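# Place the tray on the green felt mat as pictured

## Task

Set the tray down so it rests flat and faces the same way as in the reference image named manual. The whole tray must lie on the light green felt mat, nothing else may be on that mat, and nothing may be left tipped over.

## Robot and tools

Robot: two arms, left_arm and right_arm, standing on opposite sides of the table. left_arm's base is on the +y side. The names do not match left or right in the camera images. Each arm has six joints, listed from base to hand: waist, shoulder, elbow, wrist pitch, wrist yaw, wrist roll. Each arm also has a two-finger gripper.

Frames: the scene frame has its origin roughly midway between the two arms, +z up, and the table top at z = +0.020 m. Calibrated bases: left_arm at (-0.017, +0.460, +0.039) m with quat_wxyz (+0.704, 0, 0, -0.711); right_arm at (-0.010, -0.458, +0.039) m with quat_wxyz (+0.707, 0, 0, +0.707). Hand positions, orientations and velocities in results are given in each arm's own base frame. They can be a few centimetres off, more when the arm reaches far. end_effector_position is the point between the fingers, 3 to 4 cm behind their tips. The fingers point along the gripper's +x axis and close along its y axis. Only the last 1.5 cm of each inner finger face is flat.

A command row always has 14 plain numbers, even when only one arm moves: left_arm's six joint angles and then its opening, followed by right_arm's six angles and its opening. Joint angles are absolute targets in radians, in the same units as the Joint positions line. Stated ranges for each arm: waist -3.054 to 3.054, shoulder 0.000 to 3.142, elbow 0.000 to 2.356, wrist pitch -1.571 to 1.571, wrist yaw -1.571 to 1.571, wrist roll -3.142 to 3.142. A real end stop can differ from these by up to 0.028 rad. A target beyond that margin, and farther out than the joint is now, gets the call refused. The opening is an absolute value from -1 (fully closed) to +1 (fully open). Empty fingers touch at about -0.78. To hold something, command about 0.08 below the grip_measured value at first contact for full force, or less below it for a softer grip. Closing fully takes at least about 0.6 s. Writing 0 for a gripper is a real command, so to leave a gripper alone, repeat its current command.

Tools:
- execute_actions(actions, cameras): actions is a list of actions. Each action is a table of up to 15 rows, and each row is one 1/30 s control step. A short table keeps its final row until step 15. Each joint's target can only lead its measured angle by a fixed amount: 0.342 rad for waist, shoulder and elbow, 0.763 for wrist pitch and yaw, 0.872 for wrist roll. The hand may also not be asked to jump more than about 70 mm, so far goals need several actions. An empty actions list returns all cameras and the full state.
- move(target, speed, blend, opening_speed, grip_force, blocking, cameras): target is one 14-number row of absolute joint angles and openings, or a list of up to 15 such rows. All joints move together, so the hands follow curves, and the path does not steer around anything. speed is the top speed in rad/s of the joint with the farthest to go: 0.004 to 8, default 0.5. You may give one value per target. blend is in rad and rounds off the corners at intermediate targets; 0 means stop at each one. opening_speed is in opening units per second, 0.2 or more. grip_force is in newtons per finger pad, 8 to 34, either one value or one per arm, and it stays set until changed. blocking=false returns after about 0.5 s while the motion continues. A later move replaces the one still running. The result adds a move: line reporting done, off_target, moving, held or fault, plus limits=held if any steps were withheld.
- wait(seconds, cameras): 0 to 3600 s. Sends nothing new and returns early if a running move finishes.
- stop(cameras): brakes the running move. A fast move needs more room to brake.
- zoom_image(camera, region): region is [x0, y0, x1, y1] in pixels of that camera's latest image, at most 504 by 504.
- show_instructions(): shows the reference image.
- finished_scene(scene): ends the scene with the given scene number. This cannot be undone.
Cameras: cam_high, cam_low, cam_left_wrist, cam_right_wrist, each 896x504. Pass ["all"], [] or a list of names.

Reading results: Joint positions and Joint velocities list each arm's joints in the order above, then the finger gap in m (0.080 when fully open). Joint targets are the angles the joints are being driven toward right now; send them again to hold a joint still. Tool commands shows each gripper's current command. grip_measured is the opening on the command scale and can be about 2 mm off. External joint torques estimate outside pushback; a push toward larger angles lowers the value. Wrist depth gives a 7x7 grid of distances in mm for each wrist camera, rows separated by /, with - meaning no value. Other lines to watch for: blocked (an arm was stopped far from its goal), joint sent to its limit, joint command not followed, MOTOR HOT, and FAULT.

Avoid: dropping the tray or releasing it while it is still moving, hitting the table or fixed objects hard, pressing or hitting one arm against the other (including closing one gripper on the other's fingers), straining the camera cables, and knocking anything over or off the table. Contact torque limits in N m are waist 17.6, shoulder 21.8, elbow 21.7, wrist pitch 5.74, wrist yaw 5.72, wrist roll 5.36; reaching one stops that arm for 10 s. Sending a large jump in a single step can trigger an over-speed fault. Holding a load or staying stretched out heats the motors. A loose object may occasionally be nudged by an outside push.

Each tool is called after "Request:" as a command line: name --argument value for each argument, lists and objects as JSON in quotes; but a table of rows of numbers goes row by row, as --pt "numbers of a row", without its own name.

Reference images:

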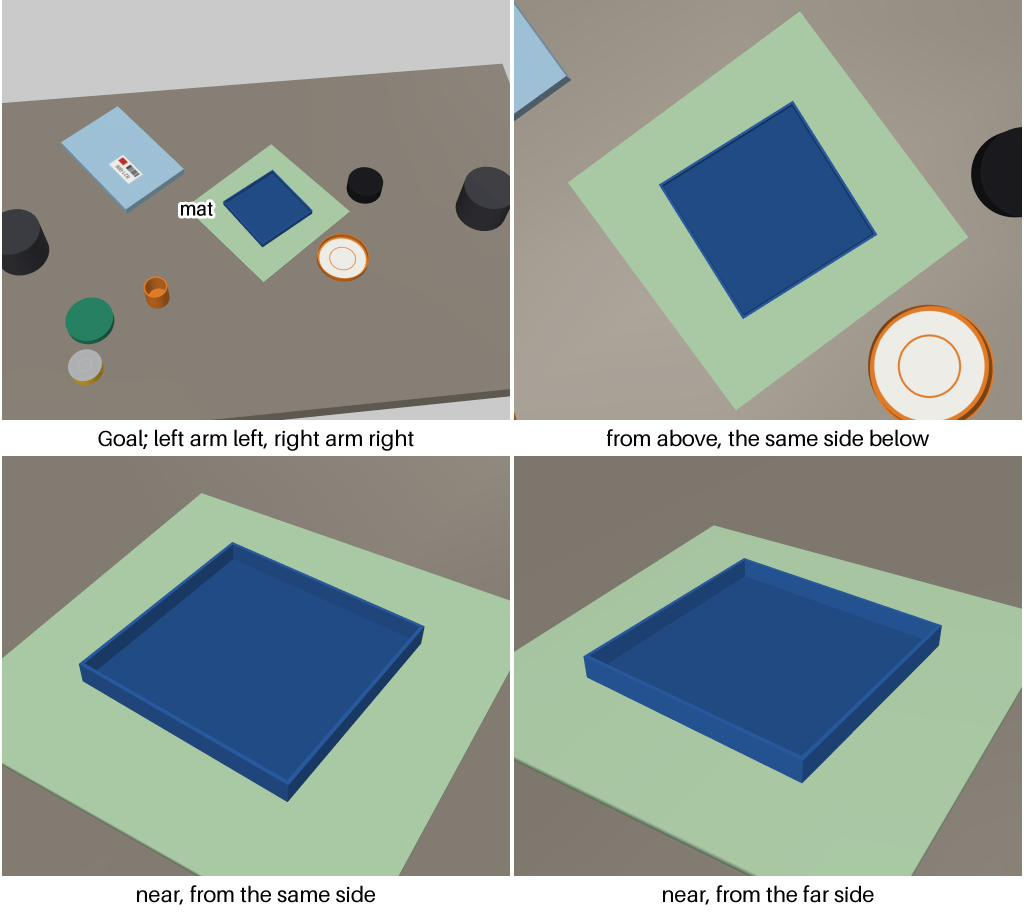

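## Session

Request:
execute_actions --actions '[]'

Scene clock: 0.00 s.
left_arm: end_effector_position=(+0.1888, +0.3105, +0.2076) grip_measured=+1.000 end_effector_quat_wxyz=(+0.524, -0.437, +0.360, +0.637) | right_arm: end_effector_position=(+0.2760, -0.0033, +0.1143) grip_measured=+1.000 end_effector_quat_wxyz=(-0.431, +0.594, -0.368, -0.571)
Joint positions: left_arm=[0.912 1.729 1.686 -1.28 -0.275 -0.819 0.08] | right_arm=[-0.043 1.533 1.151 -1.114 -0.057 -1.98 0.08]
Joint velocities: within noise
Joint torques (N m): no reading
External joint torques (N m): no reading
Heat: left arm: hottest wrist yaw 38 °C (+0.0 °C/min); right arm: hottest wrist pitch 33 °C (+0.0 °C/min).
Wrist depth (mm): cam_left_wrist=[164 166 169 172 175 178 181 / 172 174 177 180 183 186 190 / 180 182 185 189 192 195 197 / 188 191 194 197 200 203 208 / 198 197 176 208 210 97 217 / - - 183 220 224 81 - / - 72 231 234 238 82 -] | cam_right_wrist=[1242 1236 1231 1208 1213 1225 1191 / 312 1208 1231 1175 1202 1197 1208 / 309 288 308 1219 1197 1186 1164 / 307 286 303 301 302 1186 1170 / 305 284 302 - 298 296 295 / - - 103 - 297 84 295 / - - 281 - 295 - -]
Joint targets: left_arm=[0.912 1.724 1.690 -1.279 -0.276 -0.818] | right_arm=[-0.043 1.532 1.151 -1.115 -0.058 -1.980]
Tool commands: left_gripper/opening=+1.0 right_gripper/opening=+1.0

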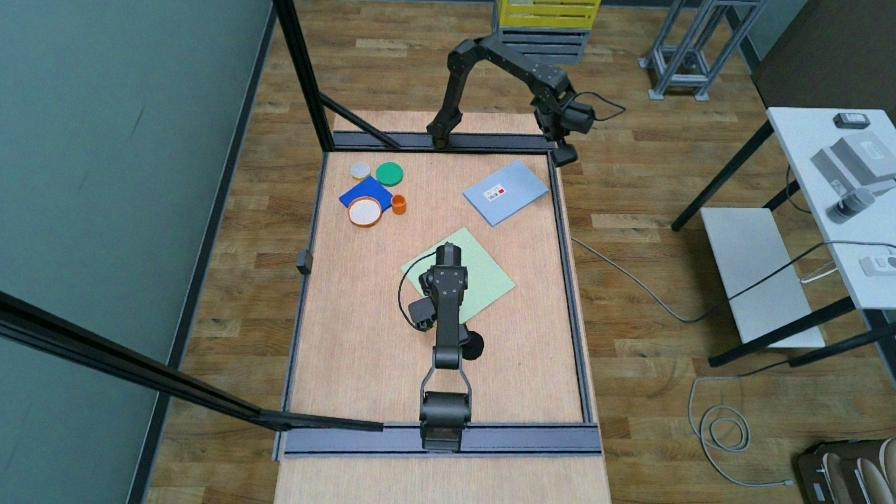

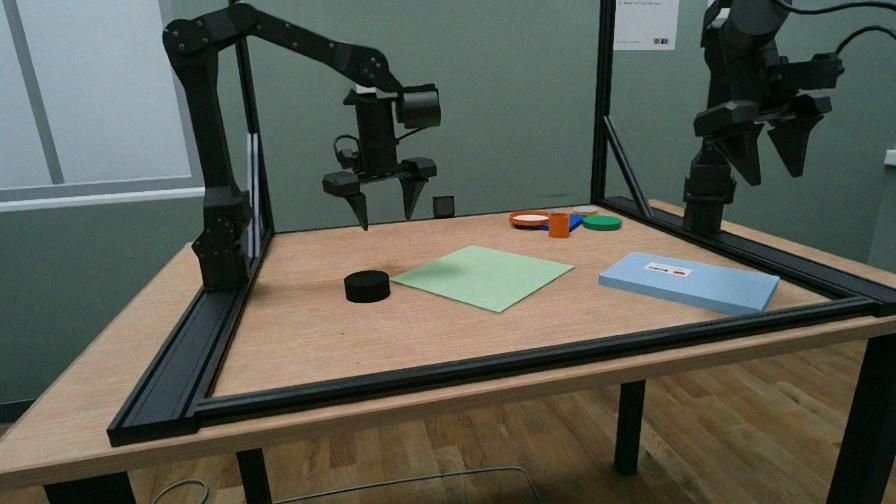

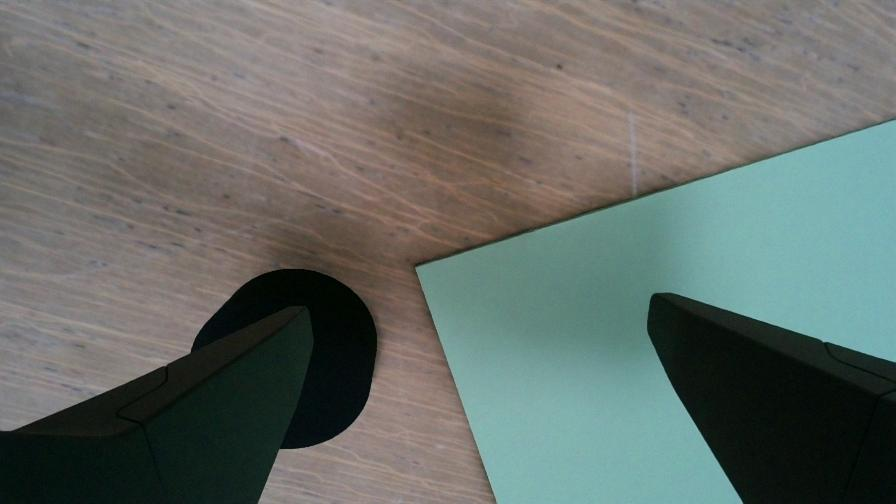

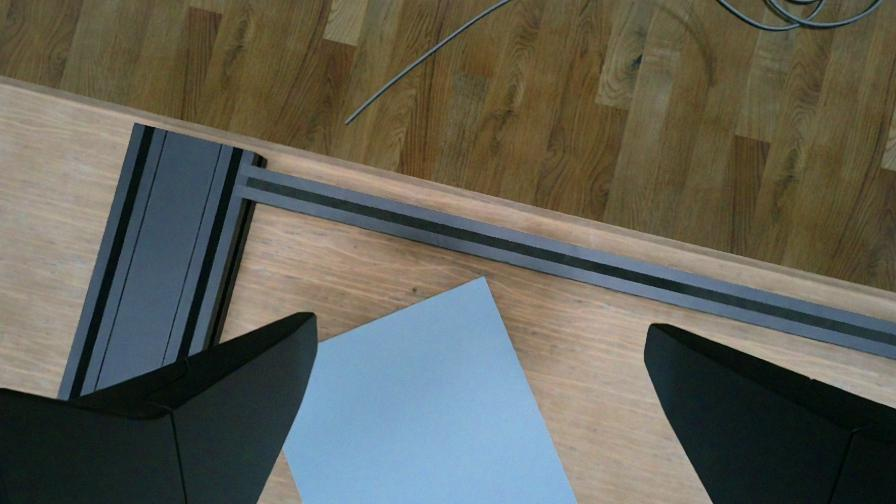

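Request:
zoom_image --camera "cam_high" --region '[320, 140, 440, 240]'

Request:
zoom_image --camera "cam_low" --region '[480, 180, 660, 260]'

Request:
zoom_image --camera "cam_high" --region '[270, 120, 620, 470]'

Scaled by 4.200.

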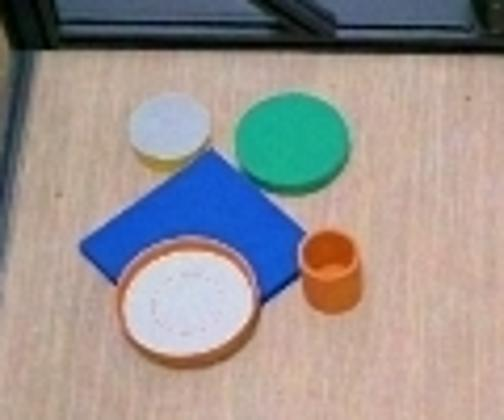

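Scaled by 2.800.

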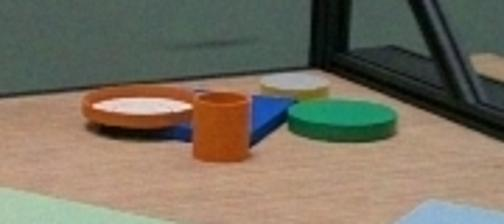

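Scaled by 1.440.

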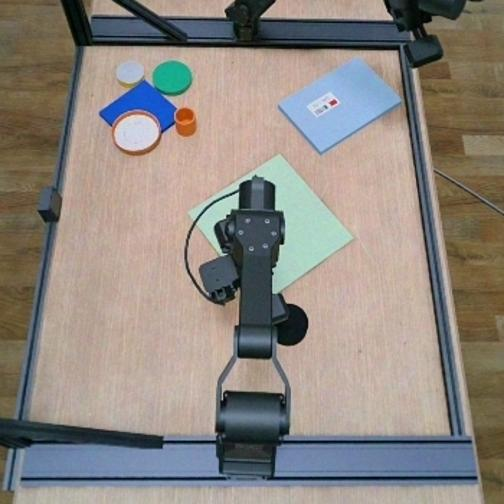

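Request:
move --target '[-0.857,1.461,1.498,-1.437,0,0,1,-0.043,1.532,1.151,-1.115,-0.058,-1.98,1]' --speed 1.2 --cameras '["all"]'

Scene clock: 95.73 s.
left_arm: end_effector_position=(+0.1799, -0.2062, +0.2194) grip_measured=+1.000 end_effector_quat_wxyz=(+0.696, +0.267, +0.587, -0.315) | right_arm: end_effector_position=(+0.2760, -0.0033, +0.1143) grip_measured=+1.000 end_effector_quat_wxyz=(-0.431, +0.594, -0.368, -0.571)
Joint positions: left_arm=[-0.855 1.473 1.506 -1.436 -0.003 -0.004 0.08] | right_arm=[-0.043 1.533 1.151 -1.114 -0.057 -1.98 0.08]
Joint torques (N m): left_arm=[-0.18 -6.66 5 0.55 0.08 0.18] | right_arm=[0.15 -5.19 7.23 0.46 -0.15 -0.02]
External joint torques (N m): left_arm=[-0.18 -1.85 -0.47 -0.02 0.08 0.17] | right_arm=[0.15 0.22 1.48 0.04 -0.07 -0.02]
Heat: left arm: hottest shoulder 44 °C (+6.0 °C/min); right arm: hottest elbow 35 °C (+1.0 °C/min).
Wrist depth (mm): cam_left_wrist=[164 166 169 172 175 178 181 / 172 174 177 180 183 186 190 / 180 182 185 189 192 194 197 / 188 191 194 197 200 204 208 / 198 197 176 208 210 97 217 / - - 185 220 224 81 - / - 72 230 235 238 82 -] | cam_right_wrist=[293 291 289 291 292 1139 1119 / 301 300 287 283 297 298 1175 / 307 308 305 - 305 305 1139 / 316 315 307 304 295 313 - / 323 322 321 - 321 315 297 / - - 332 332 332 84 325 / - - 339 342 320 - -]
Joint targets: left_arm=[-0.857 1.461 1.498 -1.437 0.000 0.000] | right_arm=[-0.043 1.532 1.151 -1.115 -0.058 -1.980]
move: done

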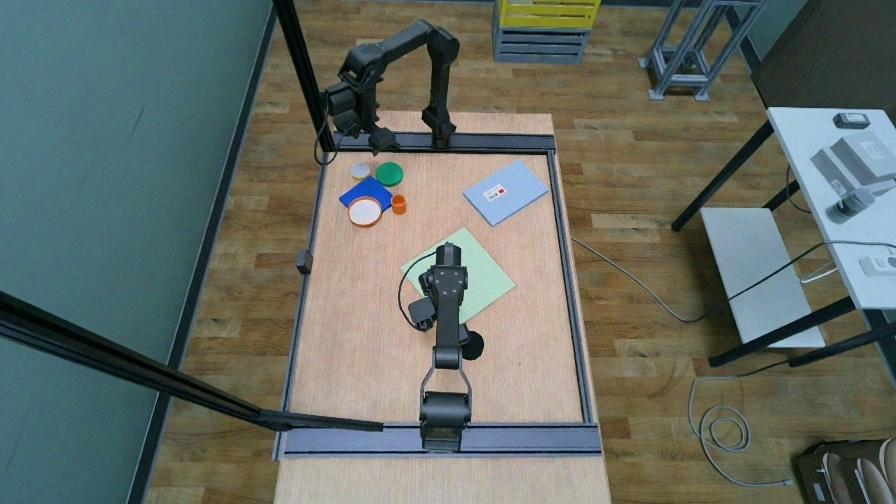

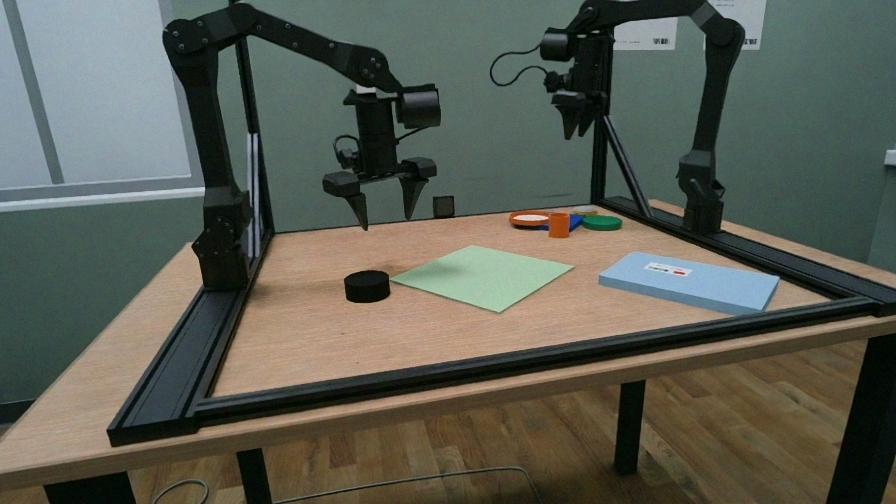

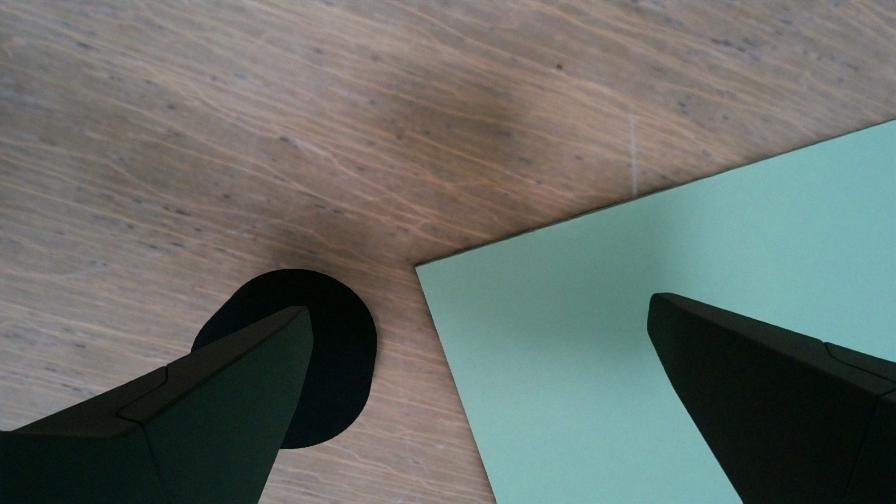

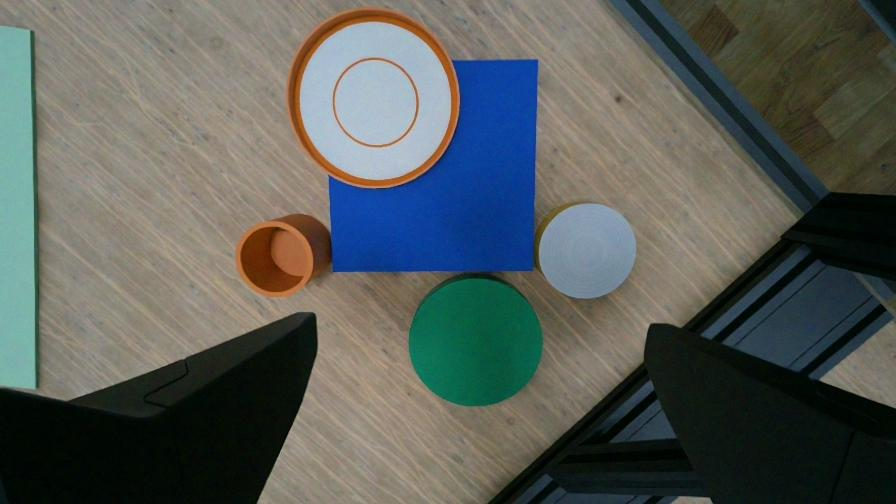

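Request:
move --target '[-0.715,2.085,1.868,-1.349,0,-1.571,0.11,-0.043,1.532,1.151,-1.115,-0.058,-1.98,1]' --speed 1.2 --cameras '["cam_right_wrist","cam_low"]'

Scene clock: 353.33 s.
left_arm: end_effector_position=(+0.3013, -0.2621, +0.1192) grip_measured=+0.113 end_effector_quat_wxyz=(+0.644, -0.289, +0.644, +0.294) | right_arm: end_effector_position=(+0.2760, -0.0033, +0.1143) grip_measured=+1.000 end_effector_quat_wxyz=(-0.431, +0.594, -0.368, -0.571)
Joint positions: left_arm=[-0.717 2.08 1.853 -1.351 -0.003 -1.566 0.04] | right_arm=[-0.043 1.533 1.151 -1.114 -0.057 -1.98 0.08]
Joint torques (N m): left_arm=[0.18 -9.06 7.49 0.47 0.03 -0.13] | right_arm=[0.13 -5.21 7.16 0.46 -0.11 0.01]
External joint torques (N m): left_arm=[0.15 -0.17 2.18 0.24 0.08 -0.13] | right_arm=[0.15 0.17 1.5 0.08 -0.03 0.01]
Heat: left arm: hottest shoulder 37 °C (+1.0 °C/min); right arm: hottest elbow 35 °C (+0.0 °C/min).
Wrist depth (mm): cam_left_wrist=[164 166 169 172 175 177 181 / 172 174 176 180 183 186 190 / 180 182 185 190 192 194 197 / 188 191 194 197 200 203 208 / 198 197 176 208 209 97 217 / - - 185 220 224 81 - / - 72 231 235 238 82 -] | cam_right_wrist=[- - 182 181 179 178 176 / 198 193 187 186 187 185 183 / 204 189 184 184 195 193 191 / - - 193 185 203 201 199 / - - 199 213 210 210 206 / - - - 228 102 - - / - - - 239 - - -]
Joint targets: left_arm=[-0.715 2.085 1.868 -1.349 0.000 -1.571] | right_arm=[-0.043 1.532 1.151 -1.115 -0.058 -1.980]
move: done
Images, in order (width x height): cam_low 896x504, cam_right_wrist 896x504.

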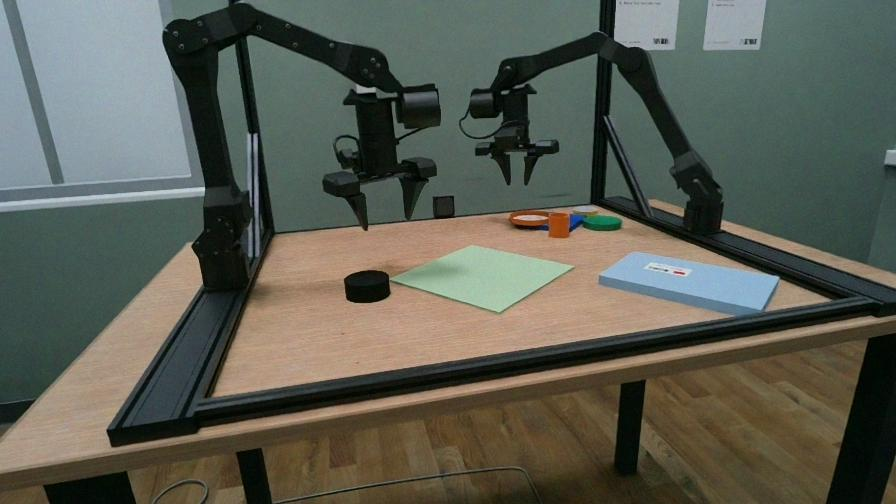

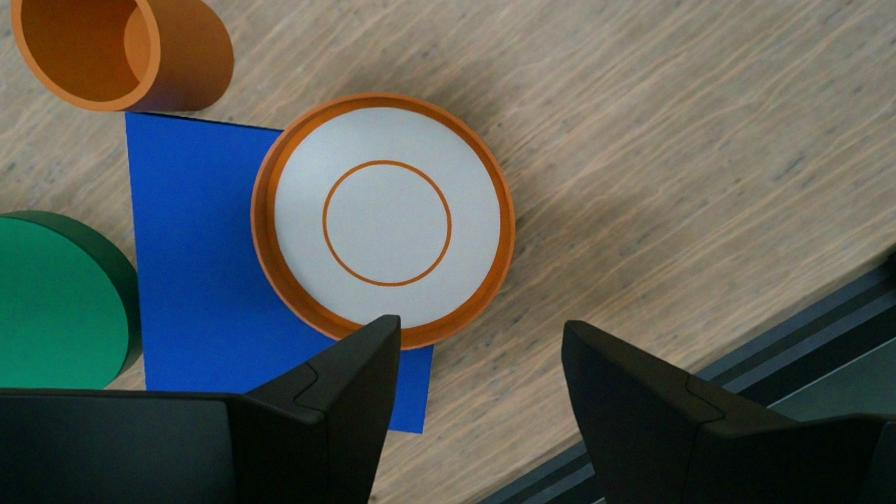

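Request:
move --target '[-0.722,2.174,1.692,-1.088,0,-1.571,0.11,-0.043,1.532,1.151,-1.115,-0.058,-1.98,1]' --speed 0.3 --cameras '["cam_right_wrist","cam_low"]'

Scene clock: 378.77 s.
left_arm: end_effector_position=(+0.3138, -0.2741, +0.0458) grip_measured=+0.113 end_effector_quat_wxyz=(+0.647, -0.294, +0.642, +0.288) | right_arm: end_effector_position=(+0.2760, -0.0033, +0.1143) grip_measured=+1.000 end_effector_quat_wxyz=(-0.431, +0.594, -0.368, -0.571)
Joint positions: left_arm=[-0.719 2.17 1.7 -1.09 -0.003 -1.567 0.04] | right_arm=[-0.043 1.533 1.151 -1.114 -0.057 -1.98 0.08]
Joint torques (N m): left_arm=[-0.28 -9.66 4.55 0.57 0.03 -0.11] | right_arm=[0.04 -5.19 7.16 0.47 -0.12 0]
External joint torques (N m): left_arm=[-0.26 -0.46 -0.63 0.28 0.08 -0.11] | right_arm=[0.01 0.26 1.39 0.06 -0.03 -0.01]
Heat: left arm: hottest shoulder 39 °C (+2.0 °C/min); right arm: hottest elbow 35 °C (+0.0 °C/min).
Wrist depth (mm): cam_left_wrist=[164 166 169 172 175 178 181 / 172 174 177 180 183 187 190 / 180 183 185 190 192 195 197 / 188 191 194 198 200 204 208 / 198 197 176 208 210 97 217 / - - 185 220 223 81 - / - 72 230 235 238 82 -] | cam_right_wrist=[115 114 113 112 111 111 110 / - 105 106 117 116 115 115 / 110 109 108 121 121 120 120 / - 114 113 114 127 125 125 / 120 - 118 120 131 132 132 / - 124 - 139 102 136 137 / - - - 148 148 - -]
Joint targets: left_arm=[-0.722 2.174 1.692 -1.088 0.000 -1.571] | right_arm=[-0.043 1.532 1.151 -1.115 -0.058 -1.980]
move: done
Images, in order (width x height): cam_low 896x504, cam_right_wrist 896x504.

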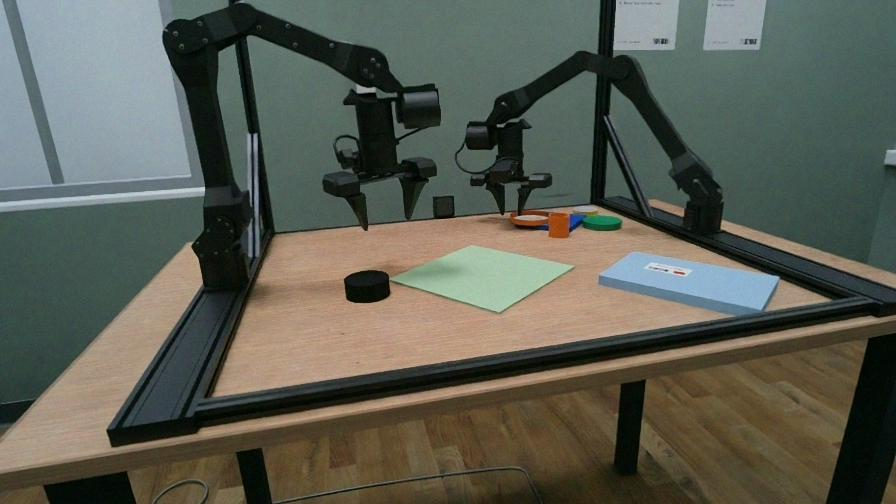

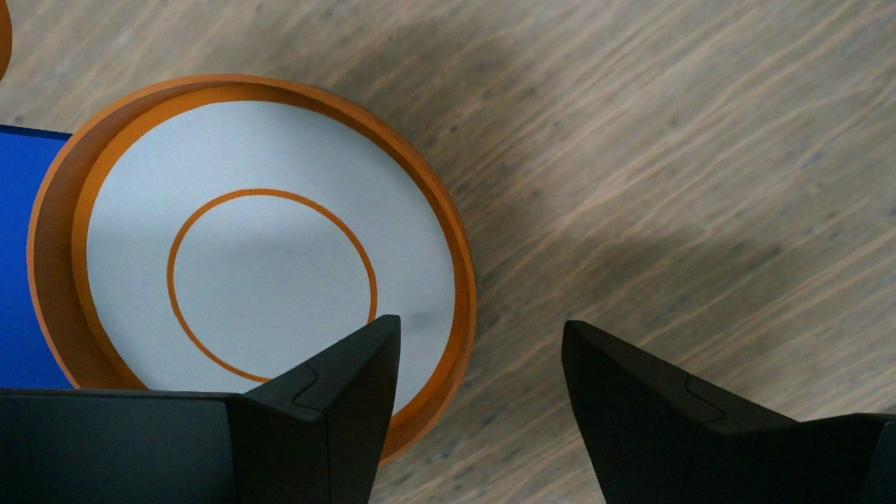

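Request:
move --pt "-0.692 2.166 1.690 -1.094 0 -1.571 0.11 -0.043 1.532 1.151 -1.115 -0.058 -1.98 1" --pt "-0.692 2.166 1.690 -1.094 0 -1.571 -0.75 -0.043 1.532 1.151 -1.115 -0.058 -1.98 1" --speed 0.3 --opening_speed 1.0 --grip_force '[20,20]' --cameras '["cam_right_wrist"]'

Scene clock: 391.47 s.
left_arm: end_effector_position=(+0.3206, -0.2650, +0.0456) grip_measured=-0.741 end_effector_quat_wxyz=(+0.642, -0.302, +0.639, +0.298) | right_arm: end_effector_position=(+0.2760, -0.0033, +0.1143) grip_measured=+1.000 end_effector_quat_wxyz=(-0.431, +0.594, -0.368, -0.571)
Joint positions: left_arm=[-0.691 2.17 1.698 -1.092 -0.001 -1.567 0.002] | right_arm=[-0.043 1.533 1.151 -1.114 -0.057 -1.98 0.08]
Joint torques (N m): left_arm=[-0.06 -10.42 4.7 0.24 -0.01 -0.1] | right_arm=[0 -5.19 7.31 0.48 -0.11 -0.01]
External joint torques (N m): left_arm=[-0.04 -1.18 -0.47 -0.02 0.04 -0.1] | right_arm=[0.01 0.22 1.62 0.09 -0.03 -0.01]
Heat: left arm: hottest shoulder 41 °C (+4.0 °C/min); right arm: hottest elbow 35 °C (+0.0 °C/min).
Wrist depth (mm): cam_left_wrist=[164 166 169 172 175 178 181 / 172 174 177 180 183 186 190 / 180 183 185 189 192 195 198 / 188 191 194 197 200 203 208 / 198 197 177 208 210 97 217 / - - 185 220 223 81 - / - 72 230 234 237 82 -] | cam_right_wrist=[114 114 112 112 111 110 110 / 120 117 117 117 116 115 114 / - 107 107 122 121 120 119 / - 112 113 114 127 125 124 / 118 119 118 117 132 131 131 / - 123 123 - 136 136 137 / - - - - - - -]
Joint targets: left_arm=[-0.692 2.166 1.690 -1.094 0.000 -1.571] | right_arm=[-0.043 1.532 1.151 -1.115 -0.058 -1.980]
grip_force (N): 20, 20
move: done

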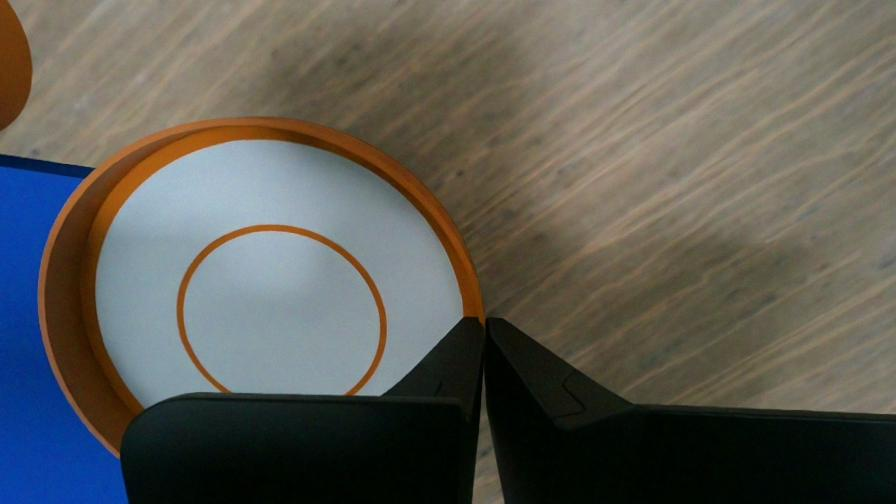

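Request:
move --pt "-0.692 2.166 1.690 -1.094 0 -1.571 -1 -0.043 1.532 1.151 -1.115 -0.058 -1.98 1" --pt "-0.692 2.125 1.924 -1.37 0 -1.571 -1 -0.043 1.532 1.151 -1.115 -0.058 -1.98 1" --speed 0.35 --grip_force '[30,20]' --cameras '["cam_right_wrist","cam_low"]'

Scene clock: 403.43 s.
left_arm: end_effector_position=(+0.3149, -0.2604, +0.1104) grip_measured=-0.752 end_effector_quat_wxyz=(+0.637, -0.291, +0.644, +0.308) | right_arm: end_effector_position=(+0.2760, -0.0033, +0.1143) grip_measured=+1.000 end_effector_quat_wxyz=(-0.431, +0.594, -0.368, -0.571)
Joint positions: left_arm=[-0.691 2.14 1.91 -1.368 -0.001 -1.567 0.001] | right_arm=[-0.043 1.533 1.151 -1.114 -0.057 -1.98 0.08]
Joint torques (N m): left_arm=[-0.02 -11.5 7.3 0.16 -0.01 -0.11] | right_arm=[0 -5.22 7.33 0.46 -0.13 0]
External joint torques (N m): left_arm=[-0.01 -2.29 2.01 -0.06 0.04 -0.11] | right_arm=[0.01 0.22 1.6 0.06 -0.05 0]
Heat: left arm: hottest shoulder 44 °C (+7.1 °C/min); right arm: hottest elbow 35 °C (+0.0 °C/min).
Wrist depth (mm): cam_left_wrist=[164 166 169 172 175 178 181 / 172 174 177 180 183 187 189 / 180 183 185 189 192 195 197 / 188 191 194 197 200 203 208 / 197 197 176 208 209 97 217 / - - 185 220 224 81 - / - 72 230 235 238 82 -] | cam_right_wrist=[- 177 176 173 170 168 165 / - 157 182 180 177 174 172 / 110 107 107 187 185 182 179 / - 112 113 115 193 190 187 / 118 118 118 117 201 199 195 / - 123 - - 207 207 - / - - - - - - -]
Joint targets: left_arm=[-0.692 2.125 1.924 -1.370 0.000 -1.571] | right_arm=[-0.043 1.532 1.151 -1.115 -0.058 -1.980]
grip_force (N): 30, 20
move: done
Images, in order (width x height): cam_low 896x504, cam_right_wrist 896x504.

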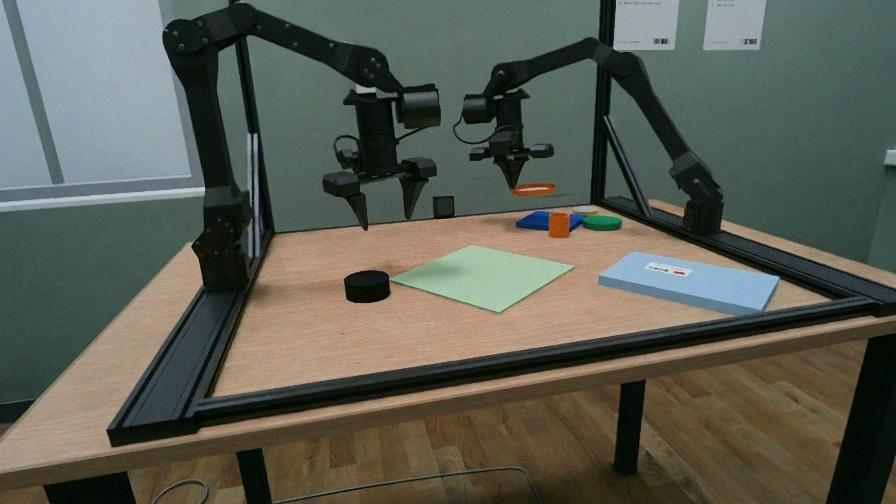

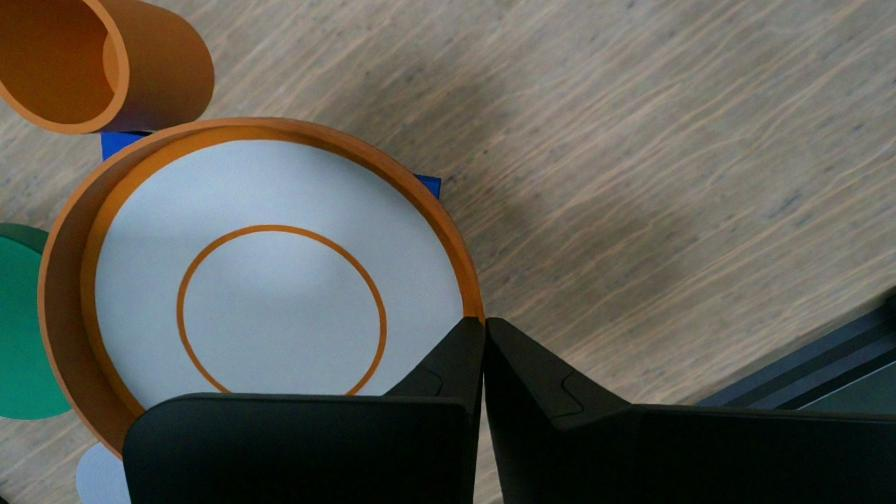

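Request:
move --pt "-0.1 1.515 1.205 -1.257 0 -1.571 -1 -0.043 1.532 1.151 -1.115 -0.058 -1.98 1" --pt "-0.1 1.612 0.922 -0.881 0 -1.571 -1 -0.043 1.532 1.151 -1.115 -0.058 -1.98 1" --speed '[0.8,0.4]' --cameras '["cam_right_wrist","cam_high"]'

Scene clock: 421.10 s.
left_arm: end_effector_position=(+0.2590, -0.0267, +0.0422) grip_measured=-0.752 end_effector_quat_wxyz=(+0.528, -0.476, +0.524, +0.470) | right_arm: end_effector_position=(+0.2760, -0.0033, +0.1143) grip_measured=+1.000 end_effector_quat_wxyz=(-0.431, +0.594, -0.368, -0.571)
Joint positions: left_arm=[-0.102 1.608 0.93 -0.883 0.001 -1.567 0.001] | right_arm=[-0.043 1.533 1.151 -1.114 -0.057 -1.98 0.08]
Joint torques (N m): left_arm=[0.16 -5.25 4.41 0.51 -0.11 -0.09] | right_arm=[0.06 -5.18 7.26 0.48 -0.13 -0.01]
External joint torques (N m): left_arm=[0.17 -0.1 -0.49 0.22 -0.06 -0.1] | right_arm=[0.06 0.23 1.54 0.08 -0.05 -0.02]
Heat: left arm: hottest shoulder 51 °C (+13.2 °C/min); right arm: hottest elbow 35 °C (+0.0 °C/min). Fold the left arm in close to its base, or ease its load, before you think long.
Wrist depth (mm): cam_left_wrist=[164 166 169 172 175 178 181 / 172 174 177 180 183 186 190 / 180 182 185 189 192 195 197 / 188 191 194 197 200 203 208 / 198 197 176 208 210 97 216 / - - 186 220 224 81 - / - 72 230 235 238 82 -] | cam_right_wrist=[115 115 114 114 113 113 113 / 122 119 119 119 119 118 117 / 110 107 107 124 124 123 123 / - 112 113 114 130 128 128 / 118 119 118 117 136 136 135 / - 123 123 - 140 141 142 / - - - - - - -]
Joint targets: left_arm=[-0.100 1.612 0.922 -0.881 0.000 -1.571] | right_arm=[-0.043 1.532 1.151 -1.115 -0.058 -1.980]
MOTOR HOT: the shoulder of the left arm reports 51 °C; the controller stops that arm at 95 °C. To cool a motor, set the load down, stop pushing, or move to a pose that needs little force.
grip_force (N): 30, 20
move: done
Images, in order (width x height): cam_high 896x504, cam_right_wrist 896x504.

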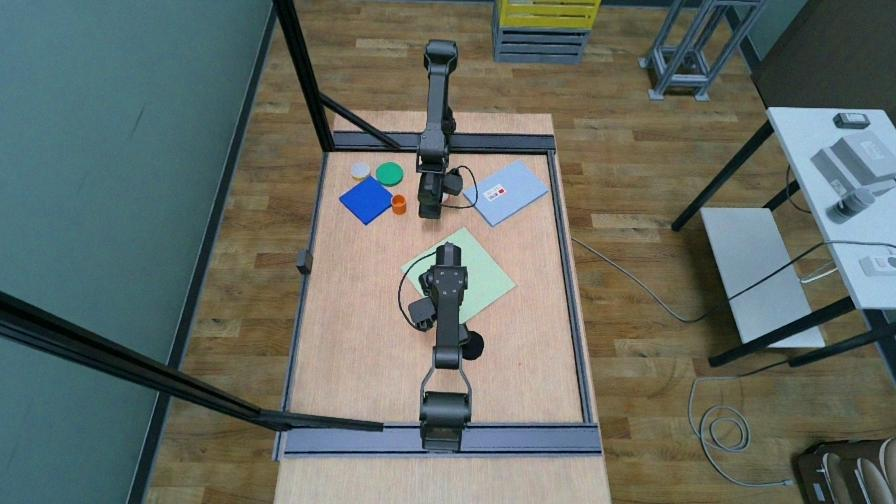

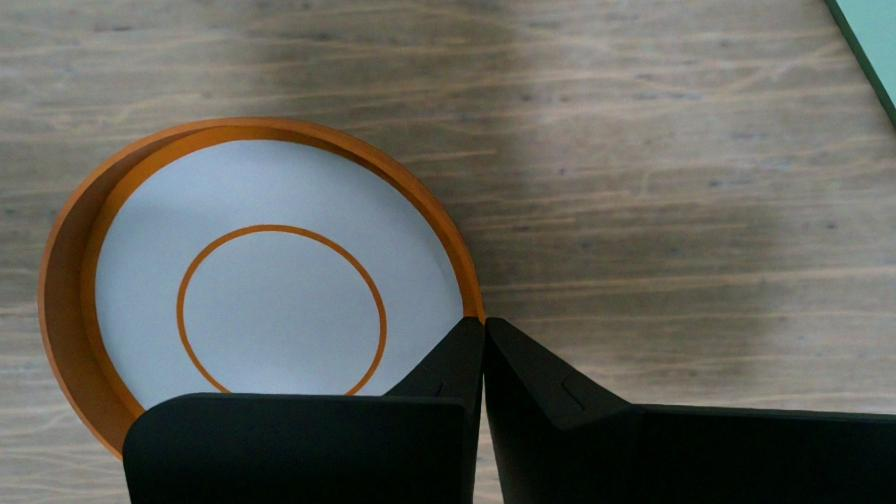

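Request:
move --target '[-0.1,1.6305,0.8975,-0.838,0,-1.571,-1,-0.043,1.532,1.151,-1.115,-0.058,-1.98,1]' --speed 0.1 --cameras '[]'

Scene clock: 429.07 s.
left_arm: end_effector_position=(+0.2592, -0.0267, +0.0325) grip_measured=-0.752 end_effector_quat_wxyz=(+0.528, -0.476, +0.524, +0.470) | right_arm: end_effector_position=(+0.2760, -0.0033, +0.1143) grip_measured=+1.000 end_effector_quat_wxyz=(-0.431, +0.594, -0.368, -0.571)
Joint positions: left_arm=[-0.102 1.625 0.906 -0.84 0.001 -1.567 0.001] | right_arm=[-0.043 1.533 1.151 -1.114 -0.057 -1.98 0.08]
Joint torques (N m): left_arm=[0.2 -5.13 4.34 0.51 -0.09 -0.09] | right_arm=[0.04 -5.2 7.11 0.47 -0.11 -0.01]
External joint torques (N m): left_arm=[0.2 0.06 -0.45 0.23 -0.04 -0.09] | right_arm=[0.03 0.22 1.4 0.08 -0.03 -0.02]
Heat: left arm: hottest shoulder 48 °C (+9.1 °C/min); right arm: hottest elbow 35 °C (+0.0 °C/min). Fold the left arm in close to its base, or ease its load, before you think long.
Wrist depth (mm): cam_left_wrist=[164 166 169 172 175 178 181 / 171 174 177 180 183 186 190 / 180 182 185 189 192 195 198 / 188 191 194 197 200 204 208 / 198 197 176 208 210 97 217 / - - 185 220 223 81 - / - 72 230 234 238 82 -] | cam_right_wrist=[108 107 106 105 104 105 104 / 111 109 110 111 109 109 109 / 110 107 107 114 114 113 114 / - 112 113 115 120 119 119 / 118 118 118 117 126 125 124 / - 123 123 - 130 131 130 / - - - - - - -]
Joint targets: left_arm=[-0.100 1.630 0.898 -0.838 0.000 -1.571] | right_arm=[-0.043 1.532 1.151 -1.115 -0.058 -1.980]
MOTOR HOT: still on. The shoulder of the left arm reports 48 °C.
grip_force (N): 30, 20
move: done

Request:
move --target '[-0.1,1.645,0.881,-0.807,0,-1.571,-1,-0.043,1.532,1.151,-1.115,-0.058,-1.98,1]' --speed 0.06 --cameras '[]'

Scene clock: 435.57 s.
left_arm: end_effector_position=(+0.2598, -0.0268, +0.0262) grip_measured=-0.752 end_effector_quat_wxyz=(+0.529, -0.477, +0.523, +0.469) | right_arm: end_effector_position=(+0.2760, -0.0033, +0.1143) grip_measured=+1.000 end_effector_quat_wxyz=(-0.431, +0.594, -0.368, -0.571)
Joint positions: left_arm=[-0.102 1.638 0.891 -0.81 0.001 -1.567 0.001] | right_arm=[-0.043 1.533 1.151 -1.114 -0.057 -1.98 0.08]
Joint torques (N m): left_arm=[0.16 -4.94 4.06 0.54 -0.1 -0.11] | right_arm=[0.07 -5.26 7.21 0.48 -0.13 -0.02]
External joint torques (N m): left_arm=[0.13 0.29 -0.65 0.26 -0.05 -0.11] | right_arm=[0.05 0.17 1.48 0.09 -0.05 -0.03]
Heat: left arm: hottest shoulder 46 °C (+7.1 °C/min); right arm: hottest elbow 35 °C (+0.0 °C/min).
Wrist depth (mm): cam_left_wrist=[164 166 169 171 175 178 181 / 172 174 177 180 183 186 190 / 180 183 185 189 192 195 197 / 188 191 194 198 200 203 208 / 198 197 176 208 210 97 217 / - - 190 220 224 81 - / - 72 230 234 238 82 -] | cam_right_wrist=[101 101 100 100 100 99 99 / 106 104 104 104 104 104 103 / 108 107 107 108 108 108 108 / - 112 113 114 114 113 113 / 118 118 118 117 119 119 118 / - 123 123 - 123 124 124 / - - - - - - -]
Joint targets: left_arm=[-0.100 1.645 0.881 -0.807 0.000 -1.571] | right_arm=[-0.043 1.532 1.151 -1.115 -0.058 -1.980]
MOTOR HOT: cleared for the motors of the left arm.
grip_force (N): 30, 20
move: done

Request:
move --target '[-0.1,1.652,0.873,-0.792,0,-1.571,-1,-0.043,1.532,1.151,-1.115,-0.058,-1.98,1]' --speed 0.04 --cameras '[]'

Scene clock: 447.97 s.
left_arm: end_effector_position=(+0.2617, -0.0270, +0.0257) grip_measured=-0.752 end_effector_quat_wxyz=(+0.531, -0.479, +0.520, +0.466) | right_arm: end_effector_position=(+0.2760, -0.0033, +0.1143) grip_measured=+1.000 end_effector_quat_wxyz=(-0.431, +0.594, -0.368, -0.571)
Joint positions: left_arm=[-0.102 1.638 0.888 -0.797 0.001 -1.567 0.001] | right_arm=[-0.043 1.533 1.151 -1.114 -0.057 -1.98 0.08]
Joint torques (N m): left_arm=[0.19 -4.18 3.5 0.7 -0.11 -0.1] | right_arm=[0.08 -5.2 7.25 0.46 -0.12 0]
External joint torques (N m): left_arm=[0.2 1.09 -1.26 0.4 -0.06 -0.1] | right_arm=[0.12 0.23 1.53 0.08 -0.05 -0.01]
Heat: left arm: hottest shoulder 44 °C (+3.0 °C/min); right arm: hottest elbow 35 °C (+0.0 °C/min).
Wrist depth (mm): cam_left_wrist=[164 166 169 172 175 178 181 / 171 174 177 180 183 186 190 / 180 182 185 190 192 194 197 / 188 191 194 197 200 203 209 / 197 197 176 208 210 97 217 / - - 185 220 224 81 - / - 72 230 234 238 82 -] | cam_right_wrist=[100 100 100 100 100 100 100 / 104 103 103 104 104 105 104 / - 106 107 108 109 109 109 / - 111 112 113 114 114 114 / 117 117 118 117 120 120 119 / - 122 122 - 123 124 126 / - - - - - - -]
Joint targets: left_arm=[-0.100 1.652 0.873 -0.792 0.000 -1.571] | right_arm=[-0.043 1.532 1.151 -1.115 -0.058 -1.980]
grip_force (N): 30, 20
move: done

Request:
move --pt "-0.1 1.652 0.873 -0.792 0 -1.571 -0.1 -0.043 1.532 1.151 -1.115 -0.058 -1.98 1" --pt "-0.1 1.55 1.1 -1.12 0 -1.571 -0.1 -0.043 1.532 1.151 -1.115 -0.058 -1.98 1" --pt "-0.8 1.737 1.312 -1.146 0 0 0.3 -0.043 1.532 1.151 -1.115 -0.058 -1.98 1" --speed '[0.3,0.4,1.0]' --opening_speed 1.2 --cameras '["cam_right_wrist","cam_high"]'

Scene clock: 476.20 s.
left_arm: end_effector_position=(+0.2145, -0.2207, +0.0972) grip_measured=+0.297 end_effector_quat_wxyz=(+0.649, +0.274, +0.655, -0.273) | right_arm: end_effector_position=(+0.2760, -0.0033, +0.1143) grip_measured=+1.000 end_effector_quat_wxyz=(-0.431, +0.594, -0.368, -0.571)
Joint positions: left_arm=[-0.799 1.731 1.296 -1.144 0.001 -0.004 0.048] | right_arm=[-0.043 1.533 1.151 -1.114 -0.057 -1.98 0.08]
Joint torques (N m): left_arm=[-0.1 -6.42 7.52 0.29 -0.04 0.18] | right_arm=[0.08 -5.21 7.29 0.46 -0.12 0]
External joint torques (N m): left_arm=[-0.07 0.04 2.19 -0.03 -0.04 0.17] | right_arm=[0.09 0.19 1.62 0.08 -0.05 -0.01]
Heat: left arm: hottest shoulder 40 °C (-10.1 °C/min); right arm: hottest elbow 35 °C (+0.0 °C/min).
Wrist depth (mm): cam_left_wrist=[164 166 169 172 175 178 181 / 172 174 177 180 183 187 190 / 180 182 185 189 192 194 197 / 188 191 194 198 200 204 208 / 198 197 176 208 210 97 216 / - - 185 220 223 81 - / - 72 230 235 238 82 -] | cam_right_wrist=[162 162 - 150 158 159 159 / 170 169 158 - - 167 167 / 179 178 - - 163 176 175 / 189 187 - - - 184 185 / 200 159 171 - 181 174 195 / - - - 209 94 179 205 / - - 224 - - - -]
Joint targets: left_arm=[-0.800 1.737 1.312 -1.146 0.000 0.000] | right_arm=[-0.043 1.532 1.151 -1.115 -0.058 -1.980]
grip_force (N): 30, 20
move: done
Images, in order (width x height): cam_high 896x504, cam_right_wrist 896x504.

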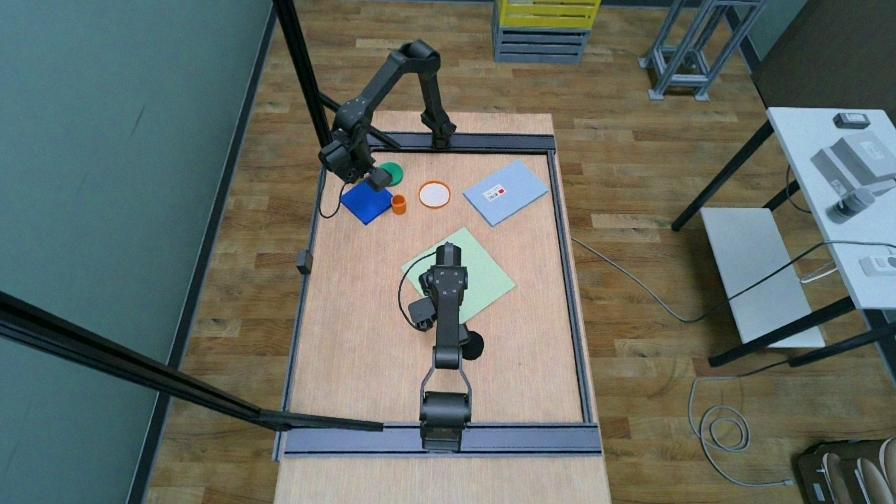

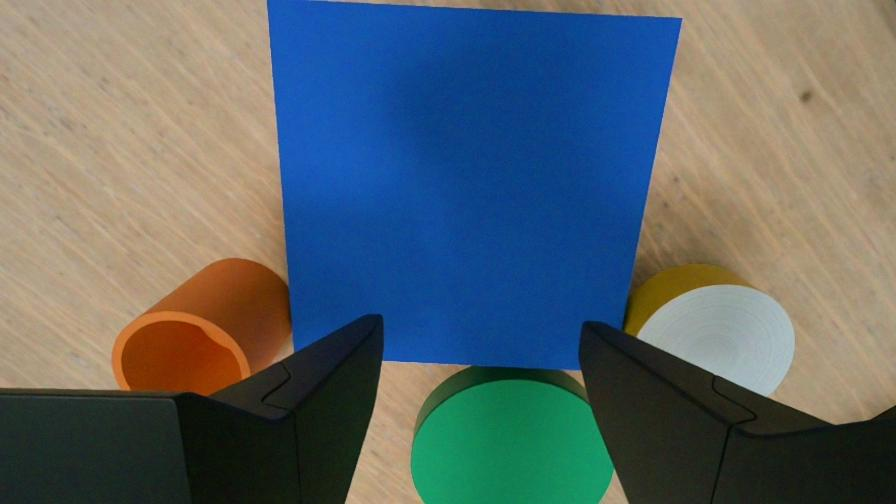

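Request:
move --pt "-0.8 1.835 1.163 -0.8985 0 0 0.3 -0.043 1.532 1.151 -1.115 -0.058 -1.98 1" --pt "-0.8 1.8606 1.1303 -0.8405 0 0 0.3 -0.043 1.532 1.151 -1.115 -0.058 -1.98 1" --speed '[0.4,0.08]' --cameras '["cam_right_wrist"]'

Scene clock: 495.50 s.
left_arm: end_effector_position=(+0.2272, -0.2342, +0.0334) grip_measured=+0.297 end_effector_quat_wxyz=(+0.665, +0.267, +0.638, -0.281) | right_arm: end_effector_position=(+0.2760, -0.0033, +0.1143) grip_measured=+1.000 end_effector_quat_wxyz=(-0.431, +0.594, -0.368, -0.571)
Joint positions: left_arm=[-0.799 1.833 1.154 -0.849 0.004 -0.003 0.048] | right_arm=[-0.043 1.533 1.151 -1.114 -0.057 -1.98 0.08]
Joint torques (N m): left_arm=[-0.09 -4.4 2.7 0.95 -0.12 0.15] | right_arm=[0.15 -5.17 7.29 0.48 -0.13 -0.02]
External joint torques (N m): left_arm=[-0.15 2.43 -2.29 0.55 -0.12 0.15] | right_arm=[0.17 0.22 1.56 0.08 -0.05 -0.02]
Heat: left arm: hottest shoulder 39 °C (-7.1 °C/min); right arm: hottest elbow 35 °C (+0.0 °C/min).
Wrist depth (mm): cam_left_wrist=[164 166 169 172 175 177 181 / 172 174 177 180 183 186 190 / 180 182 186 190 192 195 197 / 188 191 193 197 200 203 208 / 198 197 176 208 209 97 217 / - - 185 221 224 81 - / - 72 230 234 238 82 -] | cam_right_wrist=[109 107 106 106 106 106 107 / 112 - 99 - - 99 111 / 117 118 - - - - 116 / 123 123 - 108 - - 121 / 129 128 112 - - 128 128 / - - - - 94 - 132 / - - - 125 - - -]
Joint targets: left_arm=[-0.800 1.861 1.130 -0.840 0.000 0.000] | right_arm=[-0.043 1.532 1.151 -1.115 -0.058 -1.980]
grip_force (N): 30, 20
move: done

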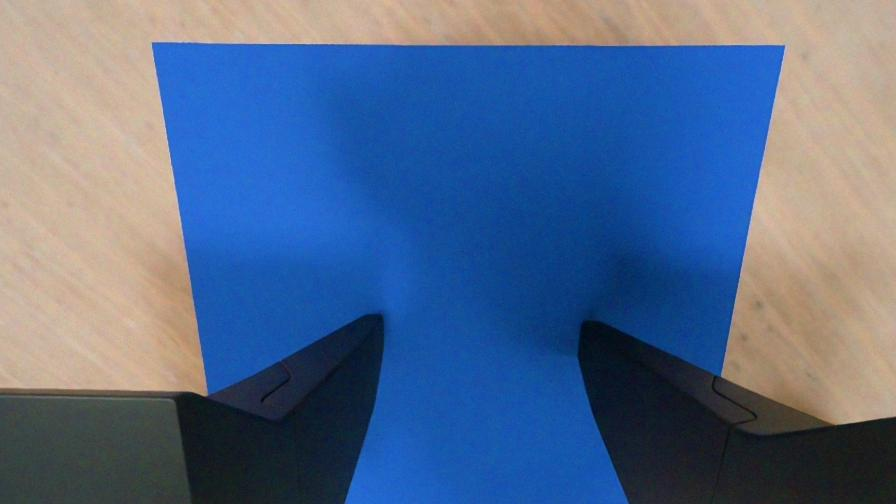

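Request:
move --pt "-0.8 1.9717 1.2896 -0.8887 0 0 0.3 -0.043 1.532 1.151 -1.115 -0.058 -1.98 1" --pt "-0.8 2.0903 1.4773 -0.9578 0 0 0.3 -0.043 1.532 1.151 -1.115 -0.058 -1.98 1" --pt "-0.8 2.1981 1.6584 -1.0311 0 0 0.3 -0.043 1.532 1.151 -1.115 -0.058 -1.98 1" --speed 0.2 --blend 0.03 --cameras '["cam_right_wrist","cam_high"]'

Scene clock: 513.60 s.
left_arm: end_effector_position=(+0.2909, -0.2999, +0.0378) grip_measured=+0.297 end_effector_quat_wxyz=(+0.661, +0.268, +0.642, -0.280) | right_arm: end_effector_position=(+0.2760, -0.0033, +0.1143) grip_measured=+1.000 end_effector_quat_wxyz=(-0.431, +0.594, -0.368, -0.571)
Joint positions: left_arm=[-0.799 2.165 1.658 -1.034 0.005 -0.003 0.048] | right_arm=[-0.043 1.533 1.151 -1.114 -0.057 -1.98 0.08]
Joint torques (N m): left_arm=[-0.08 -6.36 5.59 0.69 -0.18 0.14] | right_arm=[0.13 -5.2 7.19 0.47 -0.12 0]
External joint torques (N m): left_arm=[-0.06 2.97 0.3 0.31 -0.18 0.14] | right_arm=[0.14 0.21 1.46 0.07 -0.05 -0.01]
Heat: left arm: hottest shoulder 38 °C (-5.0 °C/min); right arm: hottest elbow 35 °C (+0.0 °C/min).
Wrist depth (mm): cam_left_wrist=[164 166 169 172 175 178 181 / 172 174 177 180 183 186 190 / 180 182 185 189 192 195 197 / 188 191 194 197 200 203 208 / 198 197 176 208 210 97 217 / - - 185 220 223 81 - / - 72 230 234 238 82 -] | cam_right_wrist=[108 107 107 106 105 106 914 / 112 112 111 - - 100 941 / 117 116 - - 104 113 116 / 123 112 - - - 119 121 / 129 127 114 - 113 125 128 / - - - 121 102 - 132 / - - - 127 - - -]
Joint targets: left_arm=[-0.800 2.198 1.658 -1.031 0.000 0.000] | right_arm=[-0.043 1.532 1.151 -1.115 -0.058 -1.980]
grip_force (N): 30, 20
move: off_target (left_arm); left_arm: the shoulder is farthest, 0.033 rad from its target
Images, in order (width x height): cam_high 896x504, cam_right_wrist 896x504.

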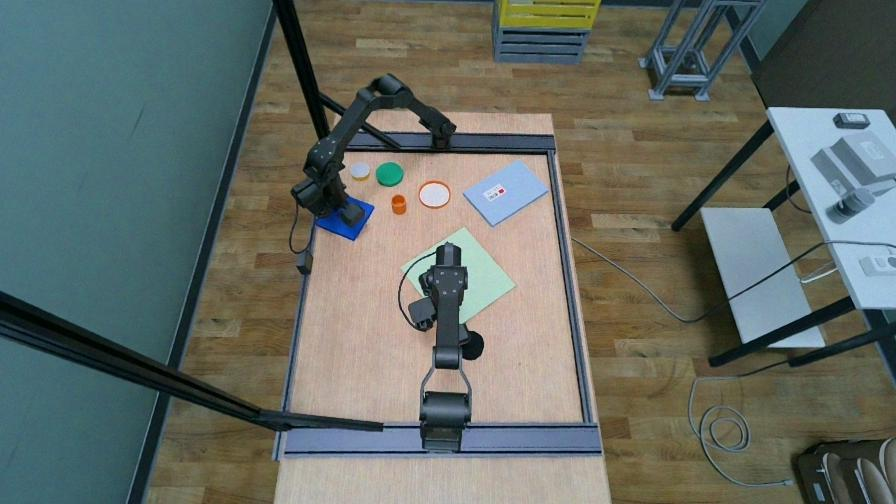

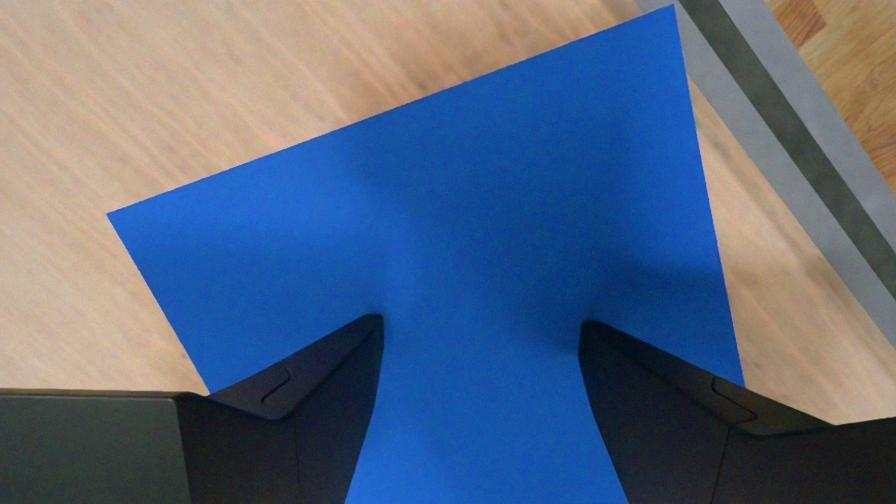

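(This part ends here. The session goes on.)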